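# Fill bottle tray, reject faulty bottle, move tray to stand

## Task

A tray holding some bottles waits on the conveyor at the first red stop, and further bottles stand on the bench. Exactly one bottle is defective: either it lacks a cap or its cap colour differs from all the others. The defective bottle goes in no tray and must finish on the bench. Every other bottle goes into the tray. At the end the tray must rest entirely on the stand next to the conveyor, with all the good bottles upright inside it. The conveyor acts on its own. The first red stop releases its tray only when the tray is as heavy as a full one and the second red stop is empty. A tray at the second red stop stays there until something lifts it off. No tray departs from or arrives at a stop while any part of an arm is over the conveyor's near rail at that stop. The belt moves toward +y of the scene frame. The first red stop is between arm2 and arm1, and the second is between arm4 and arm3.

## Robot and tools

Robots: four identical Kinova Gen3 arms named arm1, arm2, arm3 and arm4. Each has seven joints, a five-fingered right hand and a wrist camera. The wrist camera sits on the little-finger side and looks at the hand point about 30 degrees off the finger line, toward the thumb. The hand reaches roughly 1.06 m from the joint-1 axis. Fixed room cameras: cam_side1, cam_stand, cam_stand_across, cam_stand_end, cam_stand_low, cam_station1 and cam_stock. The arms do not wait for one another.

Frame: one scene frame, with the origin on the floor and +z up. The conveyor carries trays toward +y. Calibrated feet (m): arm1 x=+0.030 y=+0.339 z=+0.940; arm2 x=-0.041 y=-0.287 z=+1.022; arm3 x=-0.067 y=+1.891 z=+0.961; arm4 x=+0.021 y=+1.252 z=+0.988. Each foot is nearly level and faces along its own +x, with a small yaw: arm1 +0.016, arm2 -0.037, arm3 -0.019 and arm4 +0.071 as quaternion z parts.

Joints (absolute targets, radians):
- joint1_rad, -6.283..6.283: spins the arm about its foot. Positive is clockwise seen from above. At 0 the arm points along the foot's +x.
- joint2_rad, -2.249..2.249: the shoulder. 0 is upright; positive leans forward.
- joint3_rad, -6.283..6.283: twists the upper arm.
- joint4_rad, -2.579..2.579: the elbow. 0 is straight.
- joint5_rad, -6.283..6.283: twists the forearm.
- joint6_rad, -2.099..2.099: the wrist bend.
- joint7_rad, -6.283..6.283: rolls the hand. Positive is counter-clockwise seen from behind the hand.
A joint counts as done within ±0.01. With joints 1, 3 and 5 at 0 and joint7 at 1.57 the fingers hang down in front of the arm, the palm faces right and the thumb is toward the foot. Target speeds are capped at 1.39 rad/s for joints 1-4 and 1.22 rad/s for joints 5-7. The joints of one motion start and finish together, so the hand can swing along a wide path.

Hand keys, each a value from -1 to +1 and each an absolute setpoint:
- hand_little, hand_ring, hand_middle, hand_index: +1 is straight/open, -1 is curled.
- hand_thumb_bend: +1 straight, -1 fully bent.
- hand_thumb_turn: +1 beside the palm, -1 opposite the fingers.
- hand_force_limit: a setting, not a motion. It is the closing force at which a motor stops: about 0 N at -1 up to 10 N at +1 (15 N for the two thumb motors).
- hand_speed: a setting, not a motion, from -0.96 to 1. It is full speed from +0.48 upward.
Each scene starts with force limit 0 and speed -0.8. For a gentle grip close at -0.94 or slower.
The hand point is 0.045 m in front of the palm. Its +z runs along the fingers, +y out of the palm, and +x across the palm away from the thumb. With the thumb turned in front, the hand wraps objects about 0.035-0.065 m thick. A wrist bracket on the little-finger side sticks out up to 0.10 m and can collide.
A motor moves only when its target changes by at least 0.002. It stops on arrival or when its load hits the force limit. To squeeze harder, raise the limit and send a more-closed target. To release, send a more-open target.

Tools:
- move: optional objects arm1..arm4. Each object holds "joints", a dict of absolute targets keyed by the names above; list only what you want changed. It can also hold "min_time_s" (0.1-8 s), the minimum duration for that arm's motions. An arm you omit keeps its old command. "cameras" is a list of names, or ["all"], or []. All motions in one call start together. A move with no arm arguments just reports the full state plus images. Unknown keys make the call invalid. Out-of-range values get it refused, and then your remaining move/wait/finished_scene calls in that reply are skipped.
- wait: seconds 0-10, plus optional cameras. It commands nothing.
- zoom_image: camera name plus region [x0,y0,x1,y1] in pixels from the top-left corner, at most 504 by 504. It only works on the latest image from that camera.
- show_instructions: shows the reference pages and moves nothing.
- finished_scene: scene = the current scene's number. Call it only once the goal holds without the robots.

Results: a "move:" line gives done or the worst status per arm. joint_status words:
- done
- off_target: stopped short, possibly still pushing
- time_out: holds where it stopped
- not_followed: a collision check withheld the targets
- limit_stop_at_motor_heat: resend after the stop
Arms not named in the call appear under "as last shown" with "not commanded". Other readings:
- hand_stopped_by: moving, target, force, stalled or fault, for little, ring, middle, index, thumb_bend, thumb_turn.
- Finger loads in N: positive means pushed open. A lost grip shows as the load dropping near 0.
- Joint velocities: the note "within noise" means the arm is at rest.
- Joint torques: change at rest only with a contact or a load.
- Flange force: an approximate external force in the tool frame.
- MOTOR HOT: appears at 60 °C. At 75 °C the arm sags for 30-60 s.
- Torque fault: the arm freezes for 10 s. It is caused by a hit, excess load, or straying over 5 degrees from the plan.
Images may lag the state slightly. The scene keeps running while you think, holding your last command.

Avoid the following. The arms push on after contact, so never drive into fixed or heavy things. Never press two robots together, and never close one gripper on another's fingers. Do not drop bottles or let them fall, and do not release anything while it is moving. Do not knock anything out of the work area. Do not overload or twist the fingers. Keep arms clear of the near rail at a stop whenever a tray needs to move or arrive. Loose objects may get small random nudges.

Each tool is called after "Call:" by a JSON object that holds its "name" and its "arguments".

Reference images:

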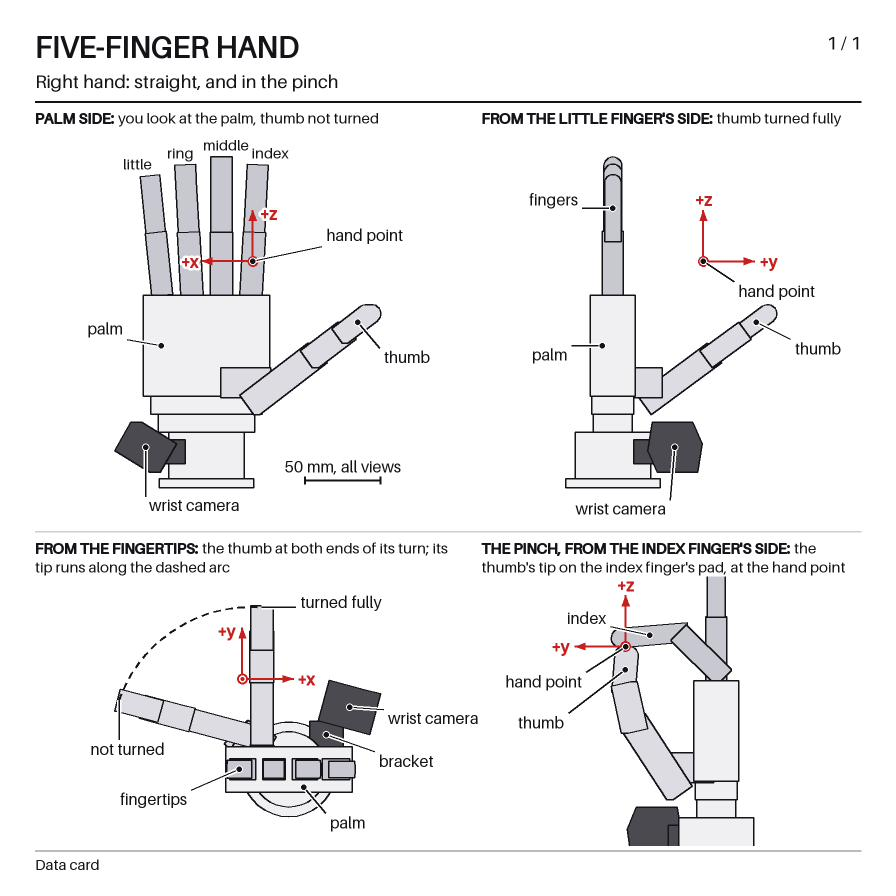

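## Session

Call:
{"name": "move", "arguments": {}}

Scene clock: 0.00 s.
Joint torques (N m): no reading
Motor temperatures (°C): arm1=[36 35 28 34 44 37 49] | arm2=[34 38 32 28 36 42 40] | arm3=[35 33 36 34 34 37 43] | arm4=[31 33 31 34 47 35 45]
Flange force (N): no reading
Joint velocities: within noise
arm1.joint_positions: joint1_rad=-0.363 joint2_rad=-0.397 joint3_rad=-0.069 joint4_rad=+1.433 joint5_rad=+0.000 joint6_rad=+2.008 joint7_rad=-2.044 hand_little=+1.000 hand_ring=+1.000 hand_middle=+1.000 hand_index=+1.000 hand_thumb_turn=+1.000 hand_thumb_bend=+1.000 hand_force_limit=+0.000 hand_speed=-0.800
arm1.joint_status: not commanded
arm1.hand_stopped_by: target,target,target,target,target,target
arm1.little_load_n: 0.0
arm1.ring_load_n: 0.0
arm1.middle_load_n: 0.0
arm1.index_load_n: 0.0
arm1.thumb_bend_load_n: 0.0
arm1.thumb_turn_load_n: 0.0
arm1.hand: x=+0.1959 y=+0.4461 z=+1.4560 quat_wxyz=(-0.047, -0.006, -0.999, -0.007) (m; scene frame)
arm2.joint_positions: joint1_rad=-0.438 joint2_rad=-0.348 joint3_rad=-0.072 joint4_rad=+1.581 joint5_rad=-0.037 joint6_rad=+2.044 joint7_rad=-1.970 hand_little=+1.000 hand_ring=+1.000 hand_middle=+1.000 hand_index=+1.000 hand_thumb_turn=+1.000 hand_thumb_bend=+1.000 hand_force_limit=+0.000 hand_speed=-0.800
arm2.joint_status: not commanded
arm2.hand_stopped_by: target,target,target,target,target,target
arm2.little_load_n: 0.0
arm2.ring_load_n: 0.0
arm2.middle_load_n: 0.0
arm2.index_load_n: 0.0
arm2.thumb_bend_load_n: 0.0
arm2.thumb_turn_load_n: 0.0
arm2.hand: x=+0.0838 y=-0.1908 z=+1.4825 quat_wxyz=(+0.058, +0.023, -0.998, +0.021) (m; scene frame)
arm3.joint_positions: joint1_rad=+0.362 joint2_rad=-0.324 joint3_rad=-0.101 joint4_rad=+1.473 joint5_rad=-0.008 joint6_rad=+2.069 joint7_rad=-1.880 hand_little=+1.000 hand_ring=+1.000 hand_middle=+1.000 hand_index=+1.000 hand_thumb_turn=+1.000 hand_thumb_bend=+1.000 hand_force_limit=+0.000 hand_speed=-0.800
arm3.joint_status: not commanded
arm3.hand_stopped_by: target,target,target,target,target,target
arm3.little_load_n: 0.0
arm3.ring_load_n: 0.0
arm3.middle_load_n: 0.0
arm3.index_load_n: 0.0
arm3.thumb_bend_load_n: 0.0
arm3.thumb_turn_load_n: 0.0
arm3.hand: x=+0.1108 y=+1.8705 z=+1.4476 quat_wxyz=(+0.039, -0.300, -0.953, +0.013) (m; scene frame)
arm4.joint_positions: joint1_rad=+0.421 joint2_rad=-0.440 joint3_rad=-0.080 joint4_rad=+1.467 joint5_rad=+0.009 joint6_rad=+2.000 joint7_rad=-1.939 hand_little=+1.000 hand_ring=+1.000 hand_middle=+1.000 hand_index=+1.000 hand_thumb_turn=+1.000 hand_thumb_bend=+1.000 hand_force_limit=+0.000 hand_speed=-0.800
arm4.joint_status: not commanded
arm4.hand_stopped_by: target,target,target,target,target,target
arm4.little_load_n: 0.0
arm4.ring_load_n: 0.0
arm4.middle_load_n: 0.0
arm4.index_load_n: 0.0
arm4.thumb_bend_load_n: 0.0
arm4.thumb_turn_load_n: 0.0
arm4.hand: x=+0.2044 y=+1.2330 z=+1.4982 quat_wxyz=(-0.051, -0.285, -0.957, +0.011) (m; scene frame)
pictures: arm1_cam_wrist, arm2_cam_wrist, arm3_cam_wrist, arm4_cam_wrist, cam_side1, cam_stand, cam_stand_across, cam_stand_end, cam_stand_low, cam_station1, cam_stock
Images, in order (width x height): arm1_cam_wrist 672x504, arm2_cam_wrist 672x504, arm3_cam_wrist 672x504, arm4_cam_wrist 672x504, cam_side1 672x504, cam_stand 672x504, cam_stand_across 672x504, cam_stand_end 672x504, cam_stand_low 672x504, cam_station1 672x504, cam_stock 672x504.

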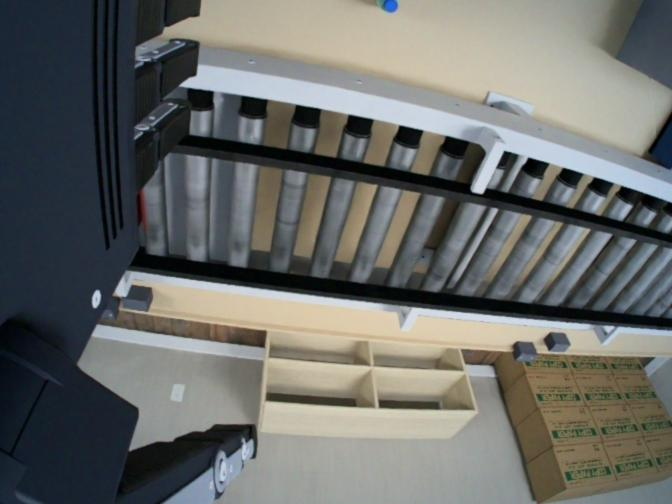

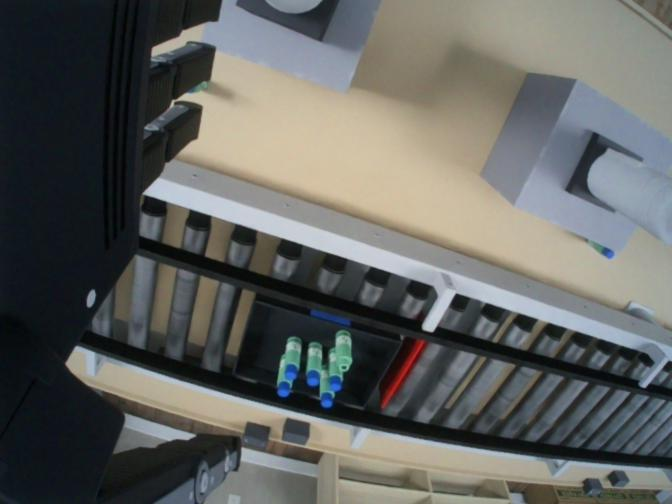

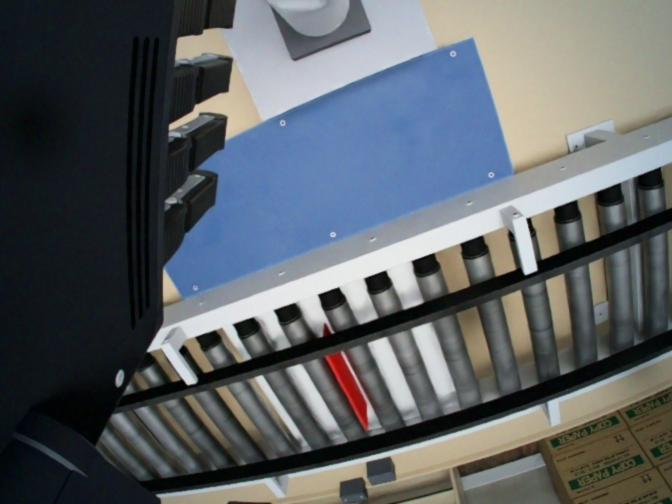

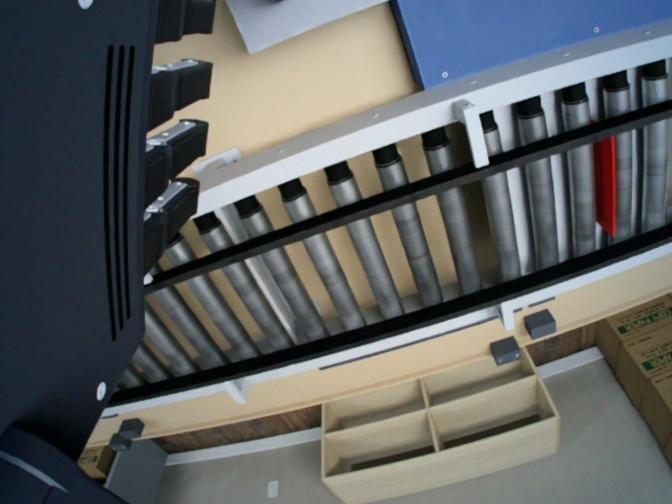

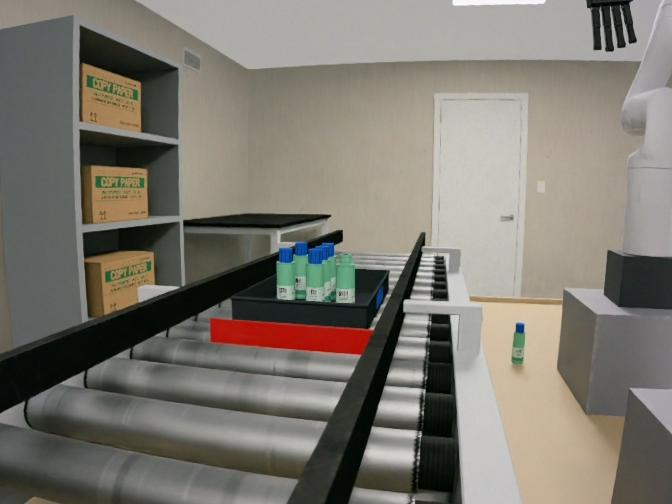

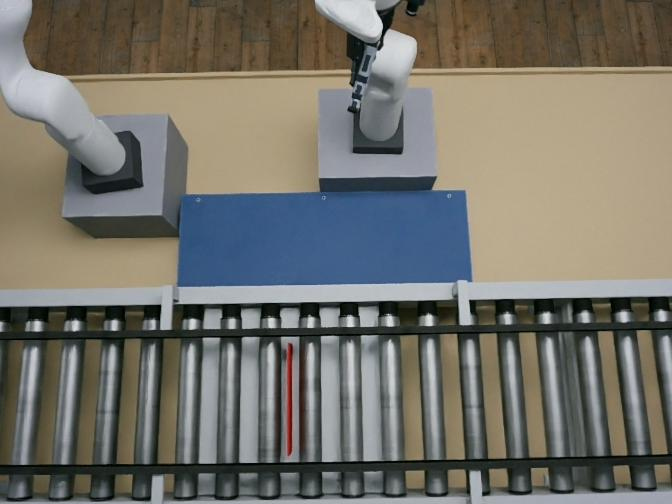

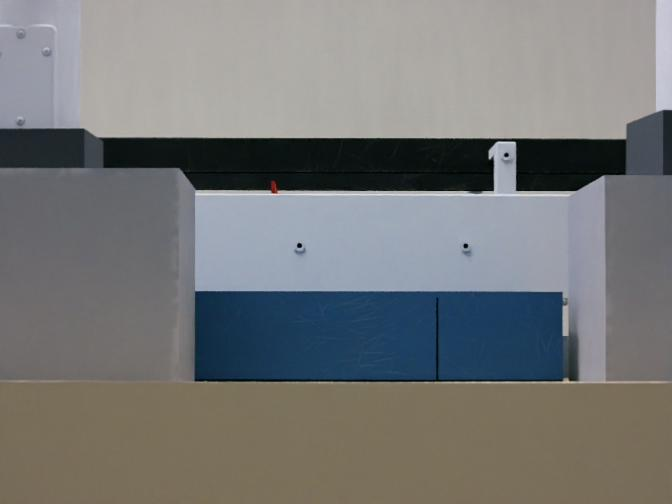

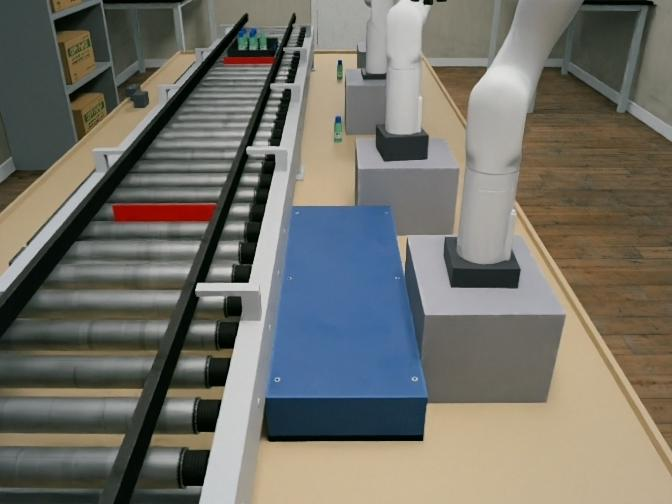

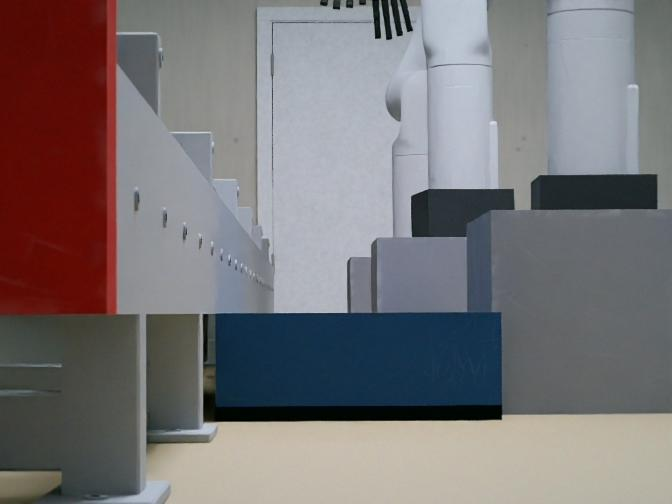

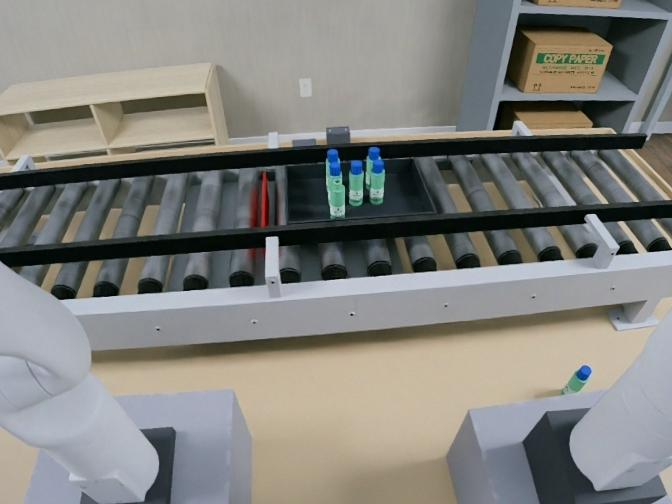

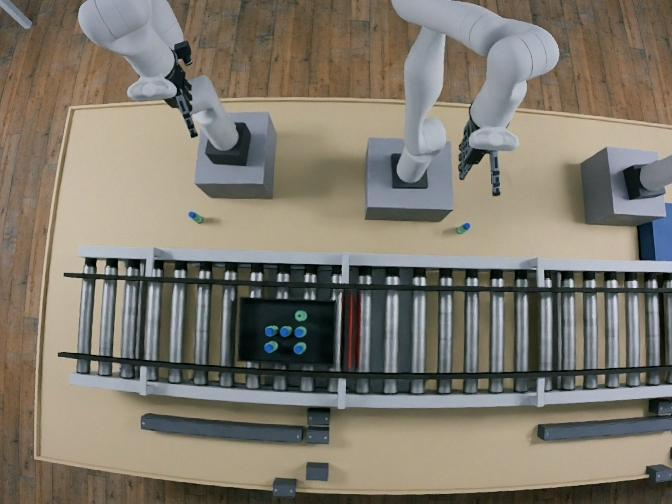

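Call:
{"name": "zoom_image", "arguments": {"camera": "cam_stock", "region": [180, 180, 500, 420]}}

Call:
{"name": "zoom_image", "arguments": {"camera": "cam_station1", "region": [240, 120, 480, 300]}}

Call:
{"name": "zoom_image", "arguments": {"camera": "cam_side1", "region": [200, 210, 440, 390]}}

Call:
{"name": "zoom_image", "arguments": {"camera": "arm2_cam_wrist", "region": [200, 260, 440, 440]}}

Scaled by 1.575 from the camera's 672x504 image, which has a finer 960x720 frame.

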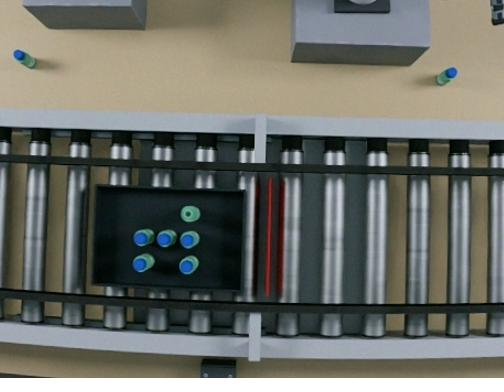

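Scaled by 2.100 from the camera's 672x504 image, which has a finer 960x720 frame.

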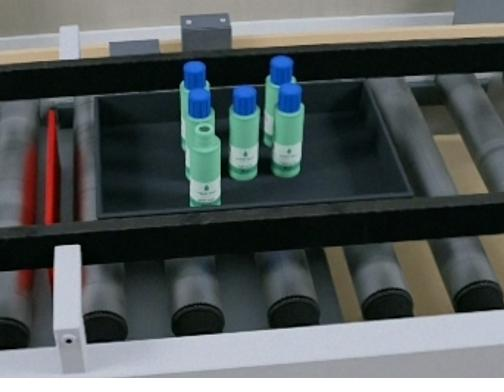

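Scaled by 2.100 from the camera's 672x504 image, which has a finer 960x720 frame.

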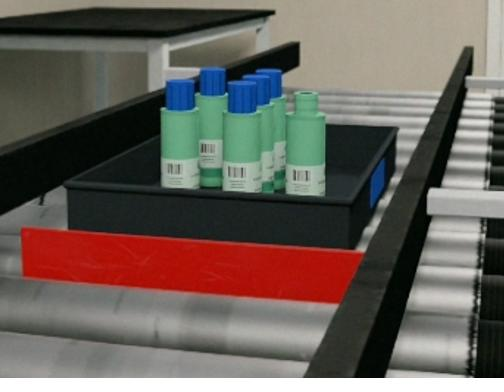

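Scaled by 2.100 from the camera's 672x504 image, which has a finer 960x720 frame.

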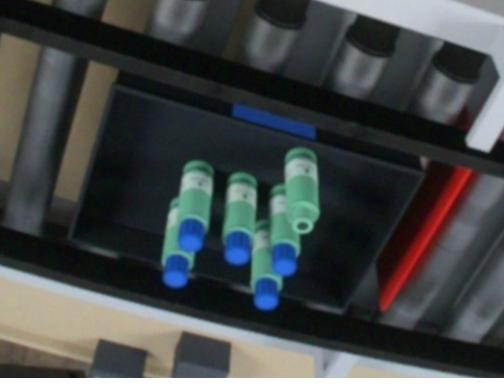

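Call:
{"name": "move", "arguments": {"arm1": {"joints":{"joint1_rad":-1.142,"joint2_rad":0.264,"joint3_rad":0,"joint4_rad":2.286,"joint5_rad":0,"joint6_rad":0.592,"joint7_rad":-4.316}}, "arm2": {"joints":{"joint1_rad":0.553,"joint2_rad":-0.033,"joint3_rad":0,"joint4_rad":2.323,"joint5_rad":0,"joint6_rad":0.852,"joint7_rad":-2.515}}, "cameras": ["arm1_cam_wrist","arm2_cam_wrist","cam_stock","cam_side1"]}}

Scene clock: 345.57 s.
Joint torques (N m): arm1=[-0.09 -9.28 -0.54 -5.85 0.64 0.33 0.41] | arm2=[0.58 -6.13 -0.99 -6.96 -0.11 -0.5 0.03] | arm3=[-0.51 -0.67 -0.07 -8.17 0.07 0.02 0.35] | arm4=[0.34 -0.14 -0.75 -6.21 -0.09 0.18 0.08]
Motor temperatures (°C): arm1=[34 33 28 33 44 37 49] | arm2=[34 36 30 27 35 42 39] | arm3=[35 31 34 32 33 37 42] | arm4=[30 32 31 32 47 35 43]
Flange force (N): arm1=[-3.9 -3.0 2.5] | arm2=[-0.6 -0.5 1.4] | arm3=[2.3 0.1 4.6] | arm4=[-3.7 -1.6 -2.9]
move: arm1 done; arm2 done
Joint velocities: within noise
arm1.joint_positions: joint1_rad=-1.142 joint2_rad=+0.264 joint3_rad=+0.000 joint4_rad=+2.286 joint5_rad=+0.000 joint6_rad=+0.592 joint7_rad=-4.316 hand_little=+1.000 hand_ring=+1.000 hand_middle=+1.000 hand_index=+1.000 hand_thumb_turn=+1.000 hand_thumb_bend=+1.000 hand_force_limit=+0.000 hand_speed=-0.800
arm1.joint_status: all done
arm1.hand_stopped_by: target,target,target,target,target,target
arm1.little_load_n: 0.0
arm1.ring_load_n: 0.0
arm1.middle_load_n: 0.0
arm1.index_load_n: 0.0
arm1.thumb_bend_load_n: 0.0
arm1.thumb_turn_load_n: 0.0
arm1.hand: x=+0.2231 y=+0.5622 z=+1.0465 quat_wxyz=(+0.000, -0.707, -0.707, +0.004) (m; scene frame)
arm2.joint_positions: joint1_rad=+0.553 joint2_rad=-0.033 joint3_rad=+0.000 joint4_rad=+2.323 joint5_rad=+0.000 joint6_rad=+0.852 joint7_rad=-2.515 hand_little=+1.000 hand_ring=+1.000 hand_middle=+1.000 hand_index=+1.000 hand_thumb_turn=+1.000 hand_thumb_bend=+1.000 hand_force_limit=+0.000 hand_speed=-0.800
arm2.joint_status: all done
arm2.hand_stopped_by: target,target,target,target,target,target
arm2.little_load_n: 0.0
arm2.ring_load_n: 0.0
arm2.middle_load_n: 0.0
arm2.index_load_n: 0.0
arm2.thumb_bend_load_n: 0.0
arm2.thumb_turn_load_n: 0.0
arm2.hand: x=+0.1822 y=-0.4692 z=+1.1995 quat_wxyz=(-0.002, -0.707, -0.707, -0.006) (m; scene frame)
arm3, arm4: as last shown
arm4.middle_load_n: 0.5
pictures: arm1_cam_wrist, arm2_cam_wrist, cam_side1, cam_stock
Images, in order (width x height): arm1_cam_wrist 672x504, arm2_cam_wrist 672x504, cam_side1 672x504, cam_stock 672x504.

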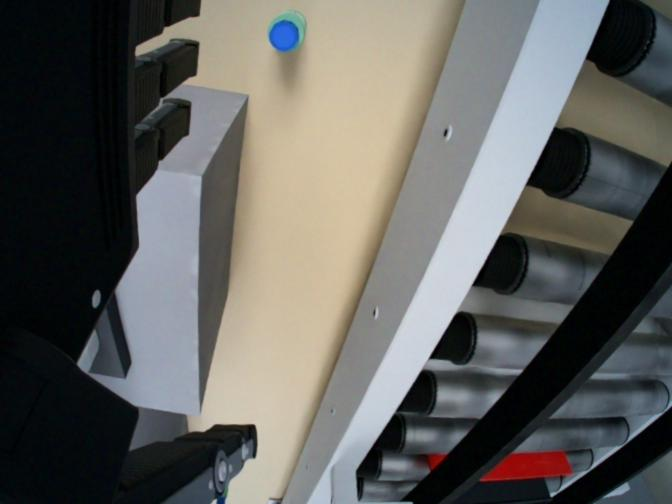

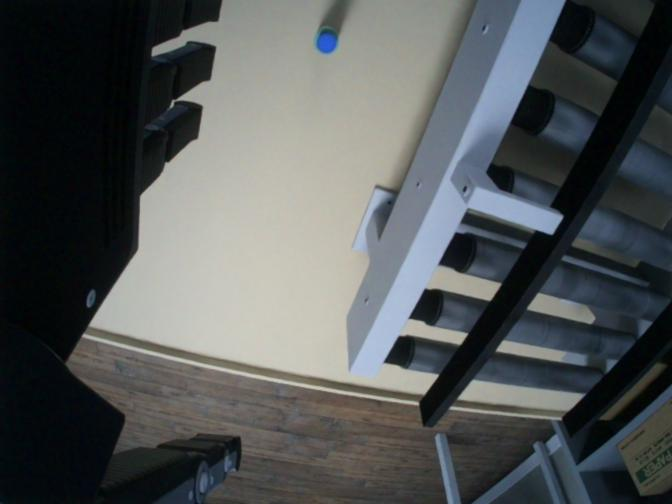

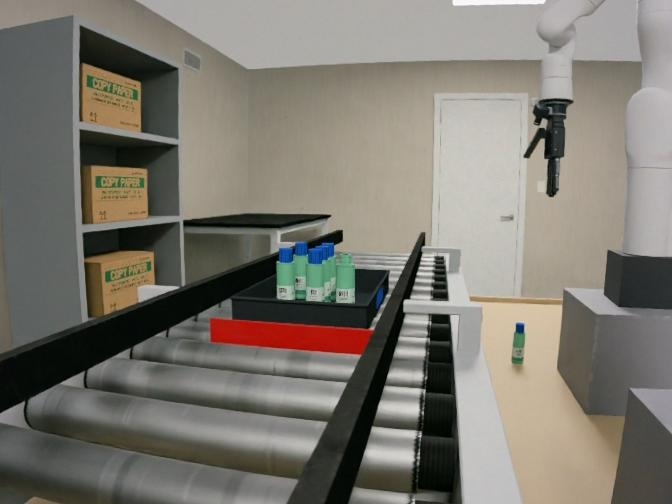

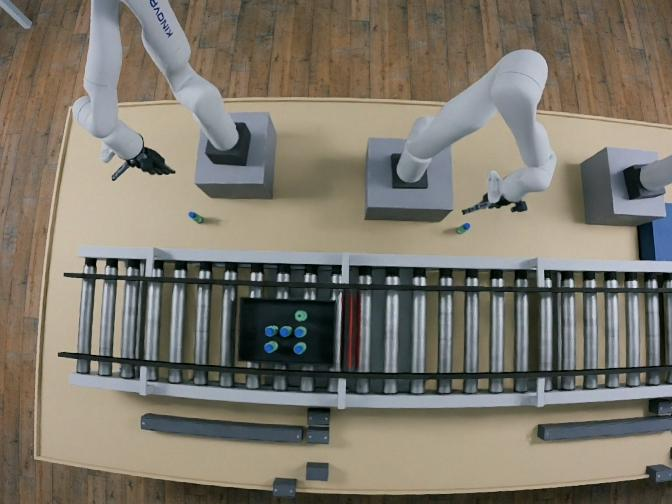

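Call:
{"name": "move", "arguments": {"arm1": {"joints":{"joint1_rad":-1.286,"joint2_rad":0.518,"joint4_rad":2.287,"joint6_rad":0.336,"joint7_rad":-4.459}}, "arm2": {"joints":{"joint1_rad":0.598,"joint2_rad":0.667,"joint4_rad":2.512,"joint6_rad":-0.037,"joint7_rad":-0.899}}, "cameras": ["arm1_cam_wrist","arm2_cam_wrist","cam_side1"]}}

Call:
{"name": "zoom_image", "arguments": {"camera": "cam_side1", "region": [460, 300, 600, 400]}}

Scene clock: 426.37 s.
Joint torques (N m): arm1=[-0.18 -11.59 -0.44 -3.98 0.66 0.38 0.45] | arm2=[0.51 -12.34 -0.74 -0.74 -0.09 -0.46 0.02] | arm3=[-0.56 -0.72 -0.1 -8.04 0.14 0.07 0.29] | arm4=[0.31 -0.11 -0.79 -6.1 -0.1 0.21 0.03]
Motor temperatures (°C): arm1=[34 33 28 32 44 37 49] | arm2=[34 35 30 27 35 42 39] | arm3=[35 31 34 32 33 37 42] | arm4=[30 32 30 31 46 35 43]
Flange force (N): arm1=[-5.0 -3.2 0.6] | arm2=[-0.1 2.9 2.1] | arm3=[2.0 0.0 4.2] | arm4=[-3.9 -1.8 -3.2]
move: arm1 done; arm2 done
Joint velocities: within noise
arm1.joint_positions: joint1_rad=-1.286 joint2_rad=+0.518 joint3_rad=+0.000 joint4_rad=+2.287 joint5_rad=+0.000 joint6_rad=+0.336 joint7_rad=-4.459 hand_little=+1.000 hand_ring=+1.000 hand_middle=+1.000 hand_index=+1.000 hand_thumb_turn=+1.000 hand_thumb_bend=+1.000 hand_force_limit=+0.000 hand_speed=-0.800
arm1.joint_status: all done
arm1.hand_stopped_by: target,target,target,target,target,target
arm1.little_load_n: 0.0
arm1.ring_load_n: 0.0
arm1.middle_load_n: 0.0
arm1.index_load_n: 0.0
arm1.thumb_bend_load_n: 0.0
arm1.thumb_turn_load_n: 0.0
arm1.hand: x=+0.1919 y=+0.6048 z=+0.9700 quat_wxyz=(+0.000, -0.707, -0.708, +0.003) (m; scene frame)
arm2.joint_positions: joint1_rad=+0.598 joint2_rad=+0.667 joint3_rad=+0.000 joint4_rad=+2.512 joint5_rad=+0.000 joint6_rad=-0.037 joint7_rad=-0.899 hand_little=+1.000 hand_ring=+1.000 hand_middle=+1.000 hand_index=+1.000 hand_thumb_turn=+1.000 hand_thumb_bend=+1.000 hand_force_limit=+0.000 hand_speed=-0.800
arm2.joint_status: all done
arm2.hand_stopped_by: target,target,target,target,target,target
arm2.little_load_n: 0.0
arm2.ring_load_n: 0.0
arm2.middle_load_n: 0.0
arm2.index_load_n: 0.0
arm2.thumb_bend_load_n: 0.0
arm2.thumb_turn_load_n: 0.0
arm2.hand: x=+0.1686 y=-0.4007 z=+1.0027 quat_wxyz=(-0.006, +0.000, -1.000, -0.002) (m; scene frame)
arm3, arm4: as last shown
arm4.middle_load_n: 0.0
pictures: arm1_cam_wrist, arm2_cam_wrist, cam_side1
Images, in order (width x height): arm1_cam_wrist 672x504, arm2_cam_wrist 672x504, cam_side1 672x504.

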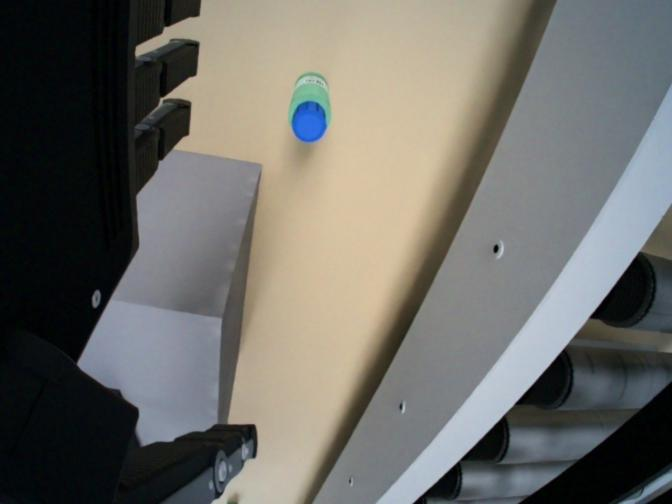

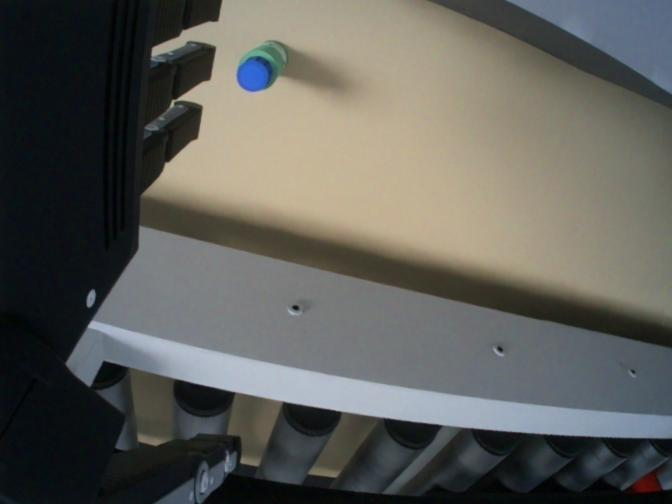

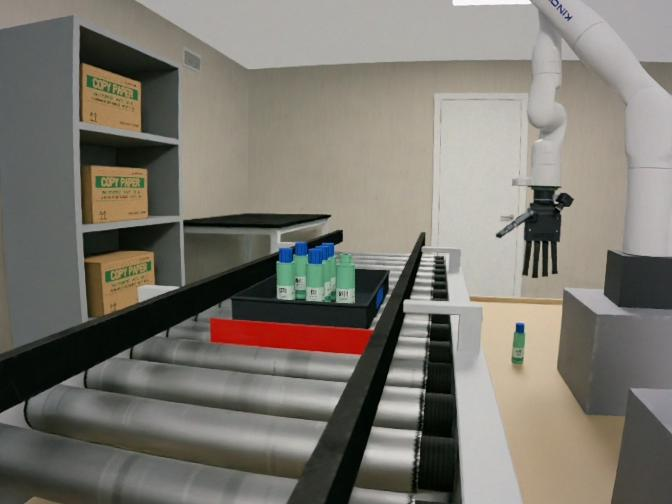

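Scaled by 3.600 from the camera's 672x504 image, which has a finer 960x720 frame.

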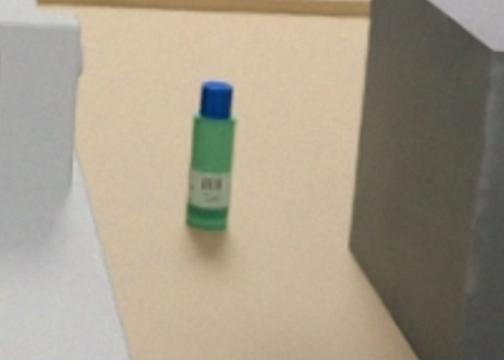

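Call:
{"name": "move", "arguments": {"arm1": {"joints":{"joint1_rad":-1.286,"joint2_rad":0.918,"joint4_rad":1.115,"joint5_rad":0.193,"joint6_rad":1.965,"joint7_rad":-1.405,"hand_speed":0.2,"hand_thumb_turn":-1}}, "arm2": {"joints":{"joint1_rad":1.111,"joint2_rad":0.916,"joint4_rad":1.710,"joint5_rad":-0.328,"joint6_rad":1.372,"joint7_rad":-1.674,"hand_speed":0.2,"hand_thumb_turn":-1}}, "cameras": []}}

Call:
{"name": "move", "arguments": {"arm1": {"joints":{"joint1_rad":-1.286,"joint2_rad":1.328,"joint4_rad":1.093,"joint5_rad":0.193,"joint6_rad":1.577,"joint7_rad":-1.405}}, "arm2": {"joints":{"joint1_rad":1.111,"joint2_rad":1.361,"joint4_rad":1.533,"joint5_rad":-0.328,"joint6_rad":1.105,"joint7_rad":-1.674}}, "cameras": ["arm1_cam_wrist","arm2_cam_wrist","cam_side1","cam_stock"]}}

Scene clock: 733.07 s.
Joint torques (N m): arm1=[-0.05 -19.71 0.08 -6.76 0.95 2.12 0.45] | arm2=[0.4 -18.43 -1.29 -3.2 -0.54 1.5 0.08] | arm3=[-0.5 -0.67 0 -8.07 0.13 0.04 0.35] | arm4=[0.34 -0.14 -0.74 -6.23 -0.15 0.2 0.12]
Motor temperatures (°C): arm1=[33 33 28 32 44 36 49] | arm2=[34 35 30 27 35 41 39] | arm3=[35 31 33 32 33 36 41] | arm4=[30 31 30 31 46 35 42]
Flange force (N): arm1=[5.6 3.6 8.1] | arm2=[-0.4 -0.3 1.7] | arm3=[2.3 0.5 4.2] | arm4=[-3.7 -1.5 -2.7]
move: arm1 done; arm2 done
Joint velocities: within noise
arm1.joint_positions: joint1_rad=-1.286 joint2_rad=+0.918 joint3_rad=+0.000 joint4_rad=+1.115 joint5_rad=+0.193 joint6_rad=+1.965 joint7_rad=-1.405 hand_little=+1.000 hand_ring=+1.000 hand_middle=+1.000 hand_index=+1.000 hand_thumb_turn=-1.000 hand_thumb_bend=+1.000 hand_force_limit=+0.000 hand_speed=+0.200
arm1.joint_status: all done
arm1.hand_stopped_by: target,target,target,target,target,target
arm1.little_load_n: 0.0
arm1.ring_load_n: 0.0
arm1.middle_load_n: 0.0
arm1.index_load_n: 0.0
arm1.thumb_bend_load_n: 0.0
arm1.thumb_turn_load_n: 0.0
arm1.hand: x=+0.1453 y=+0.7055 z=+1.1060 quat_wxyz=(+0.297, +0.615, -0.664, +0.306) (m; scene frame)
arm2.joint_positions: joint1_rad=+1.111 joint2_rad=+0.916 joint3_rad=+0.000 joint4_rad=+1.710 joint5_rad=-0.328 joint6_rad=+1.372 joint7_rad=-1.674 hand_little=+1.000 hand_ring=+1.000 hand_middle=+1.000 hand_index=+1.000 hand_thumb_turn=-1.000 hand_thumb_bend=+1.000 hand_force_limit=+0.000 hand_speed=+0.200
arm2.joint_status: all done
arm2.hand_stopped_by: target,target,target,target,target,target
arm2.little_load_n: 0.0
arm2.ring_load_n: 0.0
arm2.middle_load_n: 0.0
arm2.index_load_n: 0.0
arm2.thumb_bend_load_n: 0.0
arm2.thumb_turn_load_n: 0.0
arm2.hand: x=+0.1895 y=-0.5165 z=+1.0690 quat_wxyz=(+0.281, -0.613, -0.661, -0.330) (m; scene frame)
arm3, arm4: as last shown
pictures: none
No camera images: "cameras" was empty.

Scene clock: 734.70 s.
Joint torques (N m): arm1=[-0.14 -20.98 0.3 -4.84 0.89 2.2 0.42] | arm2=[0.41 -20.01 -1.24 -1.17 -0.29 1.54 0.04] | arm3=[-0.49 -0.72 0.04 -8.12 0.08 -0.01 0.28] | arm4=[0.3 -0.25 -0.74 -6.2 -0.15 0.16 0.14]
Motor temperatures (°C): arm1=[33 33 28 32 44 36 49] | arm2=[34 35 30 27 35 41 39] | arm3=[35 31 33 32 33 36 41] | arm4=[30 31 30 31 46 35 42]
Flange force (N): arm1=[8.8 3.6 5.3] | arm2=[0.0 -0.3 1.6] | arm3=[2.2 0.3 4.2] | arm4=[-3.9 -1.4 -3.1]
move: arm1 done; arm2 done
Joint velocities: within noise
arm1.joint_positions: joint1_rad=-1.286 joint2_rad=+1.328 joint3_rad=+0.000 joint4_rad=+1.093 joint5_rad=+0.193 joint6_rad=+1.577 joint7_rad=-1.405 hand_little=+1.000 hand_ring=+1.000 hand_middle=+1.000 hand_index=+1.000 hand_thumb_turn=-1.000 hand_thumb_bend=+1.000 hand_force_limit=+0.000 hand_speed=+0.200
arm1.joint_status: all done
arm1.hand_stopped_by: target,target,target,target,target,target
arm1.little_load_n: 0.0
arm1.ring_load_n: 0.0
arm1.middle_load_n: 0.0
arm1.index_load_n: 0.0
arm1.thumb_bend_load_n: 0.0
arm1.thumb_turn_load_n: 0.0
arm1.hand: x=+0.1469 y=+0.7020 z=+0.8573 quat_wxyz=(+0.302, +0.641, -0.639, +0.299) (m; scene frame)
arm2.joint_positions: joint1_rad=+1.111 joint2_rad=+1.361 joint3_rad=+0.000 joint4_rad=+1.533 joint5_rad=-0.328 joint6_rad=+1.105 joint7_rad=-1.674 hand_little=+1.000 hand_ring=+1.000 hand_middle=+1.000 hand_index=+1.000 hand_thumb_turn=-1.000 hand_thumb_bend=+1.000 hand_force_limit=+0.000 hand_speed=+0.200
arm2.joint_status: all done
arm2.hand_stopped_by: target,target,target,target,target,target
arm2.little_load_n: 0.0
arm2.ring_load_n: 0.0
arm2.middle_load_n: 0.0
arm2.index_load_n: -0.5
arm2.thumb_bend_load_n: 0.0
arm2.thumb_turn_load_n: 0.0
arm2.hand: x=+0.1813 y=-0.5211 z=+0.8601 quat_wxyz=(+0.297, -0.638, -0.642, -0.304) (m; scene frame)
arm3, arm4: as last shown
arm3.thumb_bend_load_n: -0.5
arm4.middle_load_n: -0.5
pictures: arm1_cam_wrist, arm2_cam_wrist, cam_side1, cam_stock
Images, in order (width x height): arm1_cam_wrist 672x504, arm2_cam_wrist 672x504, cam_side1 672x504, cam_stock 672x504.

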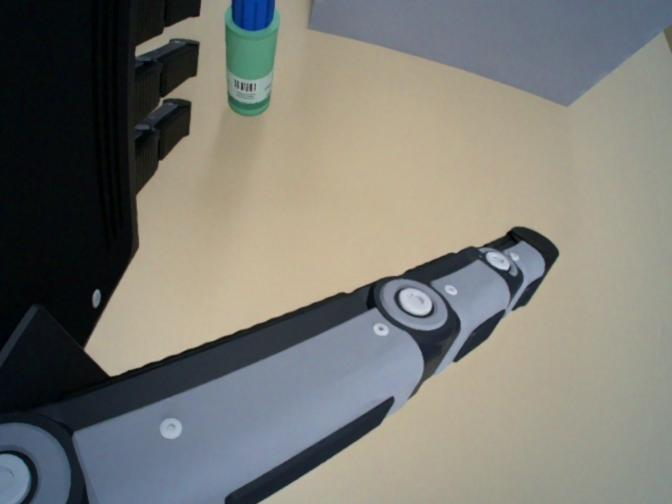

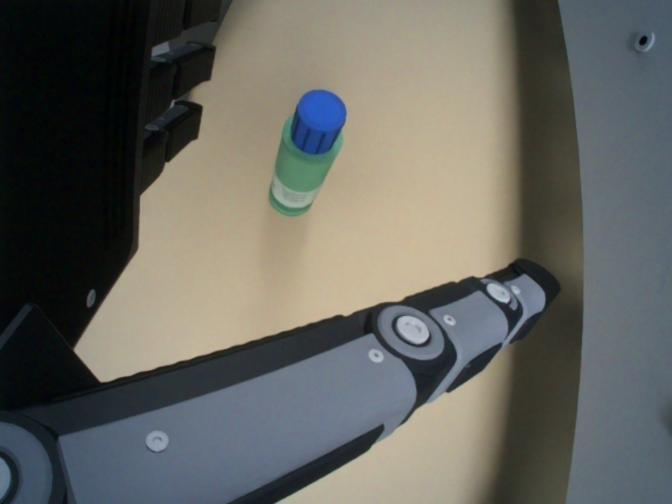

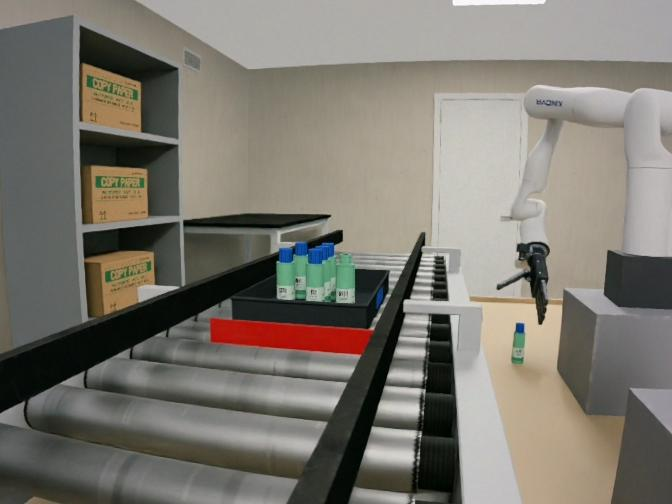

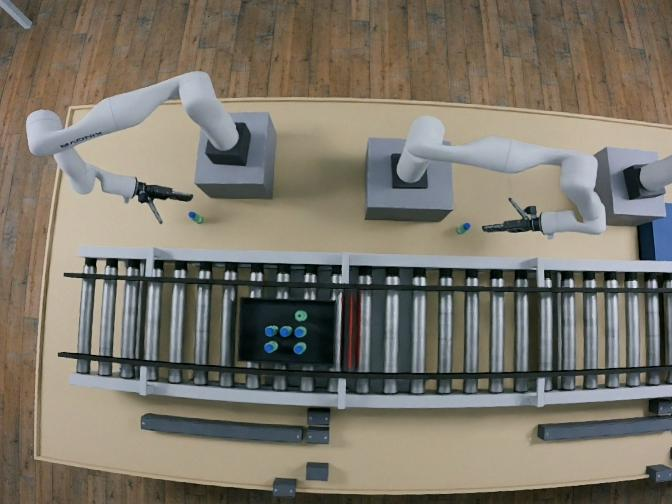

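Call:
{"name": "move", "arguments": {"arm1": {"joints":{"joint1_rad":-1.269,"joint2_rad":1.338,"joint4_rad":1.233,"joint5_rad":0.208,"joint6_rad":1.4275,"joint7_rad":-1.425}}, "arm2": {"joints":{"joint1_rad":1.079,"joint2_rad":1.421,"joint4_rad":1.604,"joint5_rad":-0.383,"joint6_rad":0.980,"joint7_rad":-1.628}}, "cameras": ["arm1_cam_wrist","arm2_cam_wrist","cam_side1","cam_stock"]}}

Scene clock: 787.90 s.
Joint torques (N m): arm1=[-0.16 -20.13 0.38 -3.94 0.85 2.15 0.43] | arm2=[0.41 -19.17 -1.29 -0.16 -0.25 1.53 0.04] | arm3=[-0.44 -0.7 -0.04 -8.19 0.1 0.05 0.25] | arm4=[0.24 -0.17 -0.74 -6.29 -0.12 0.24 0.07]
Motor temperatures (°C): arm1=[33 34 28 32 44 36 49] | arm2=[34 35 30 27 35 41 39] | arm3=[35 30 33 32 33 36 41] | arm4=[30 31 30 31 46 35 42]
Flange force (N): arm1=[8.3 3.3 4.1] | arm2=[0.1 -0.5 1.4] | arm3=[2.2 -0.1 4.8] | arm4=[-3.7 -1.5 -2.4]
move: arm1 done; arm2 done
Joint velocities: within noise
arm1.joint_positions: joint1_rad=-1.269 joint2_rad=+1.338 joint3_rad=+0.000 joint4_rad=+1.233 joint5_rad=+0.208 joint6_rad=+1.427 joint7_rad=-1.425 hand_little=+1.000 hand_ring=+1.000 hand_middle=+1.000 hand_index=+1.000 hand_thumb_turn=-1.000 hand_thumb_bend=+1.000 hand_force_limit=+0.000 hand_speed=+0.200
arm1.joint_status: all done
arm1.hand_stopped_by: target,target,target,target,target,target
arm1.little_load_n: 0.0
arm1.ring_load_n: 0.0
arm1.middle_load_n: 0.0
arm1.index_load_n: 0.0
arm1.thumb_bend_load_n: -0.5
arm1.thumb_turn_load_n: 0.5
arm1.hand: x=+0.1470 y=+0.6636 z=+0.8249 quat_wxyz=(+0.301, +0.641, -0.639, +0.299) (m; scene frame)
arm2.joint_positions: joint1_rad=+1.079 joint2_rad=+1.421 joint3_rad=+0.000 joint4_rad=+1.604 joint5_rad=-0.383 joint6_rad=+0.980 joint7_rad=-1.628 hand_little=+1.000 hand_ring=+1.000 hand_middle=+1.000 hand_index=+1.000 hand_thumb_turn=-1.000 hand_thumb_bend=+1.000 hand_force_limit=+0.000 hand_speed=+0.200
arm2.joint_status: all done
arm2.hand_stopped_by: target,target,target,target,target,target
arm2.little_load_n: 0.0
arm2.ring_load_n: 0.0
arm2.middle_load_n: 0.0
arm2.index_load_n: -0.5
arm2.thumb_bend_load_n: 0.0
arm2.thumb_turn_load_n: 0.0
arm2.hand: x=+0.1818 y=-0.4827 z=+0.8280 quat_wxyz=(+0.297, -0.638, -0.642, -0.304) (m; scene frame)
arm3, arm4: as last shown
arm3.thumb_bend_load_n: 0.0
arm4.middle_load_n: 0.0
pictures: arm1_cam_wrist, arm2_cam_wrist, cam_side1, cam_stock
Images, in order (width x height): arm1_cam_wrist 672x504, arm2_cam_wrist 672x504, cam_side1 672x504, cam_stock 672x504.

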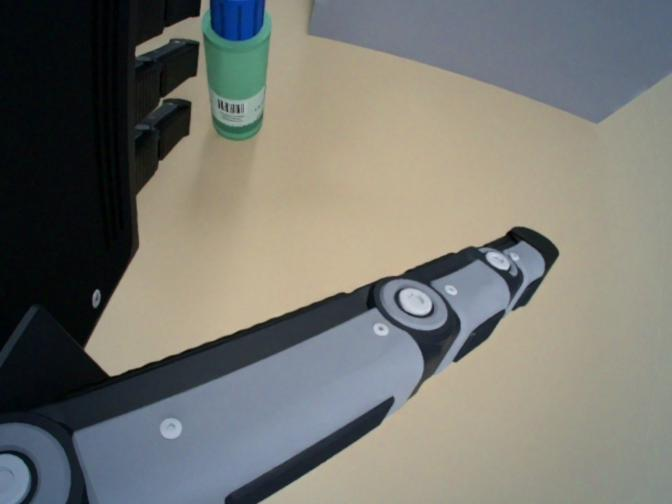

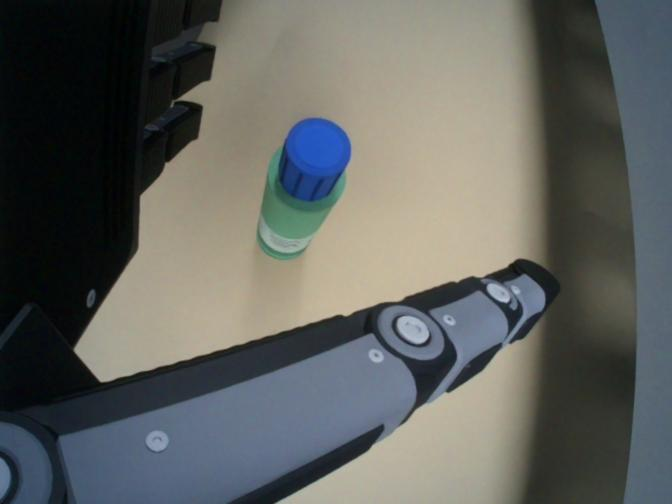

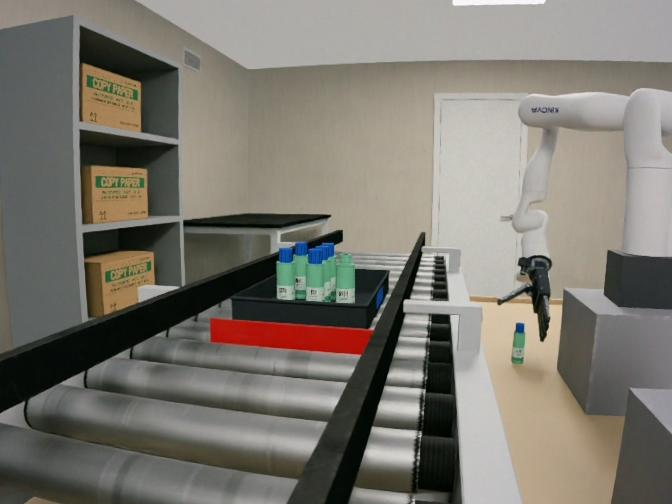

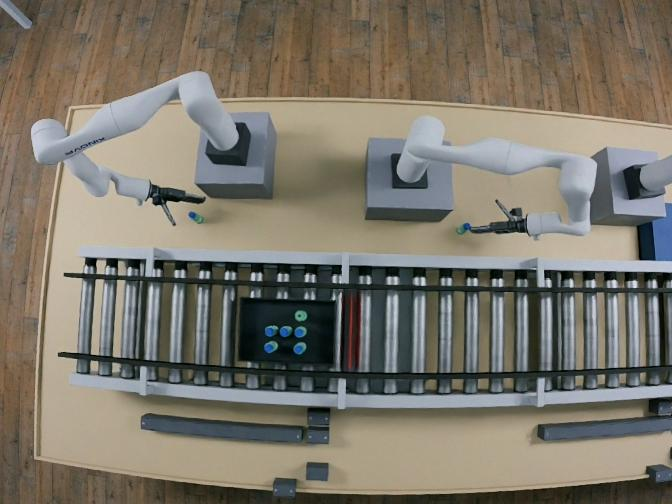

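Call:
{"name": "zoom_image", "arguments": {"camera": "arm2_cam_wrist", "region": [200, 90, 400, 290]}}

Call:
{"name": "zoom_image", "arguments": {"camera": "arm1_cam_wrist", "region": [130, 0, 330, 200]}}

Scaled by 2.520 from the camera's 672x504 image, which has a finer 960x720 frame.

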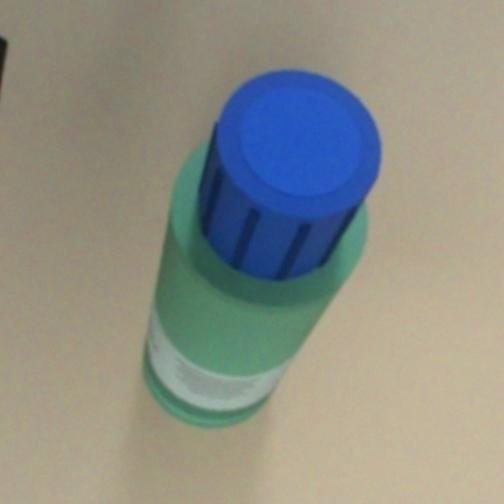

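Scaled by 2.520 from the camera's 672x504 image, which has a finer 960x720 frame.

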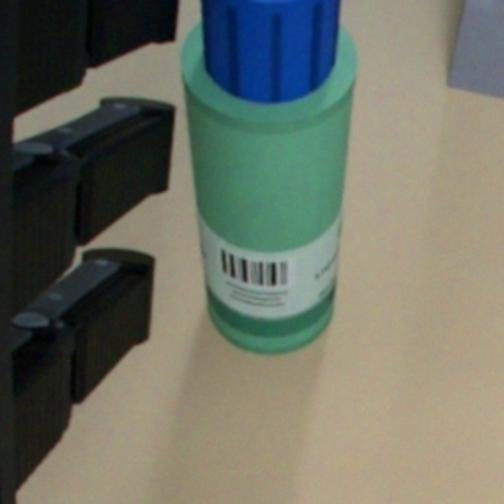

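Call:
{"name": "zoom_image", "arguments": {"camera": "cam_stock", "region": [420, 170, 580, 290]}}

Call:
{"name": "zoom_image", "arguments": {"camera": "cam_stock", "region": [120, 160, 280, 280]}}

Scaled by 3.150 from the camera's 672x504 image, which has a finer 960x720 frame.

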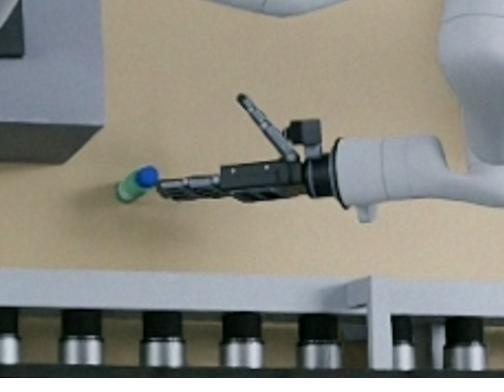

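Scaled by 3.150 from the camera's 672x504 image, which has a finer 960x720 frame.

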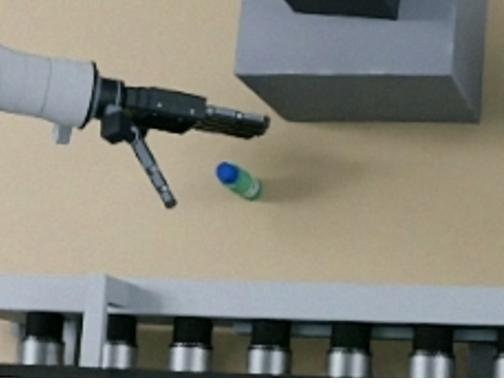

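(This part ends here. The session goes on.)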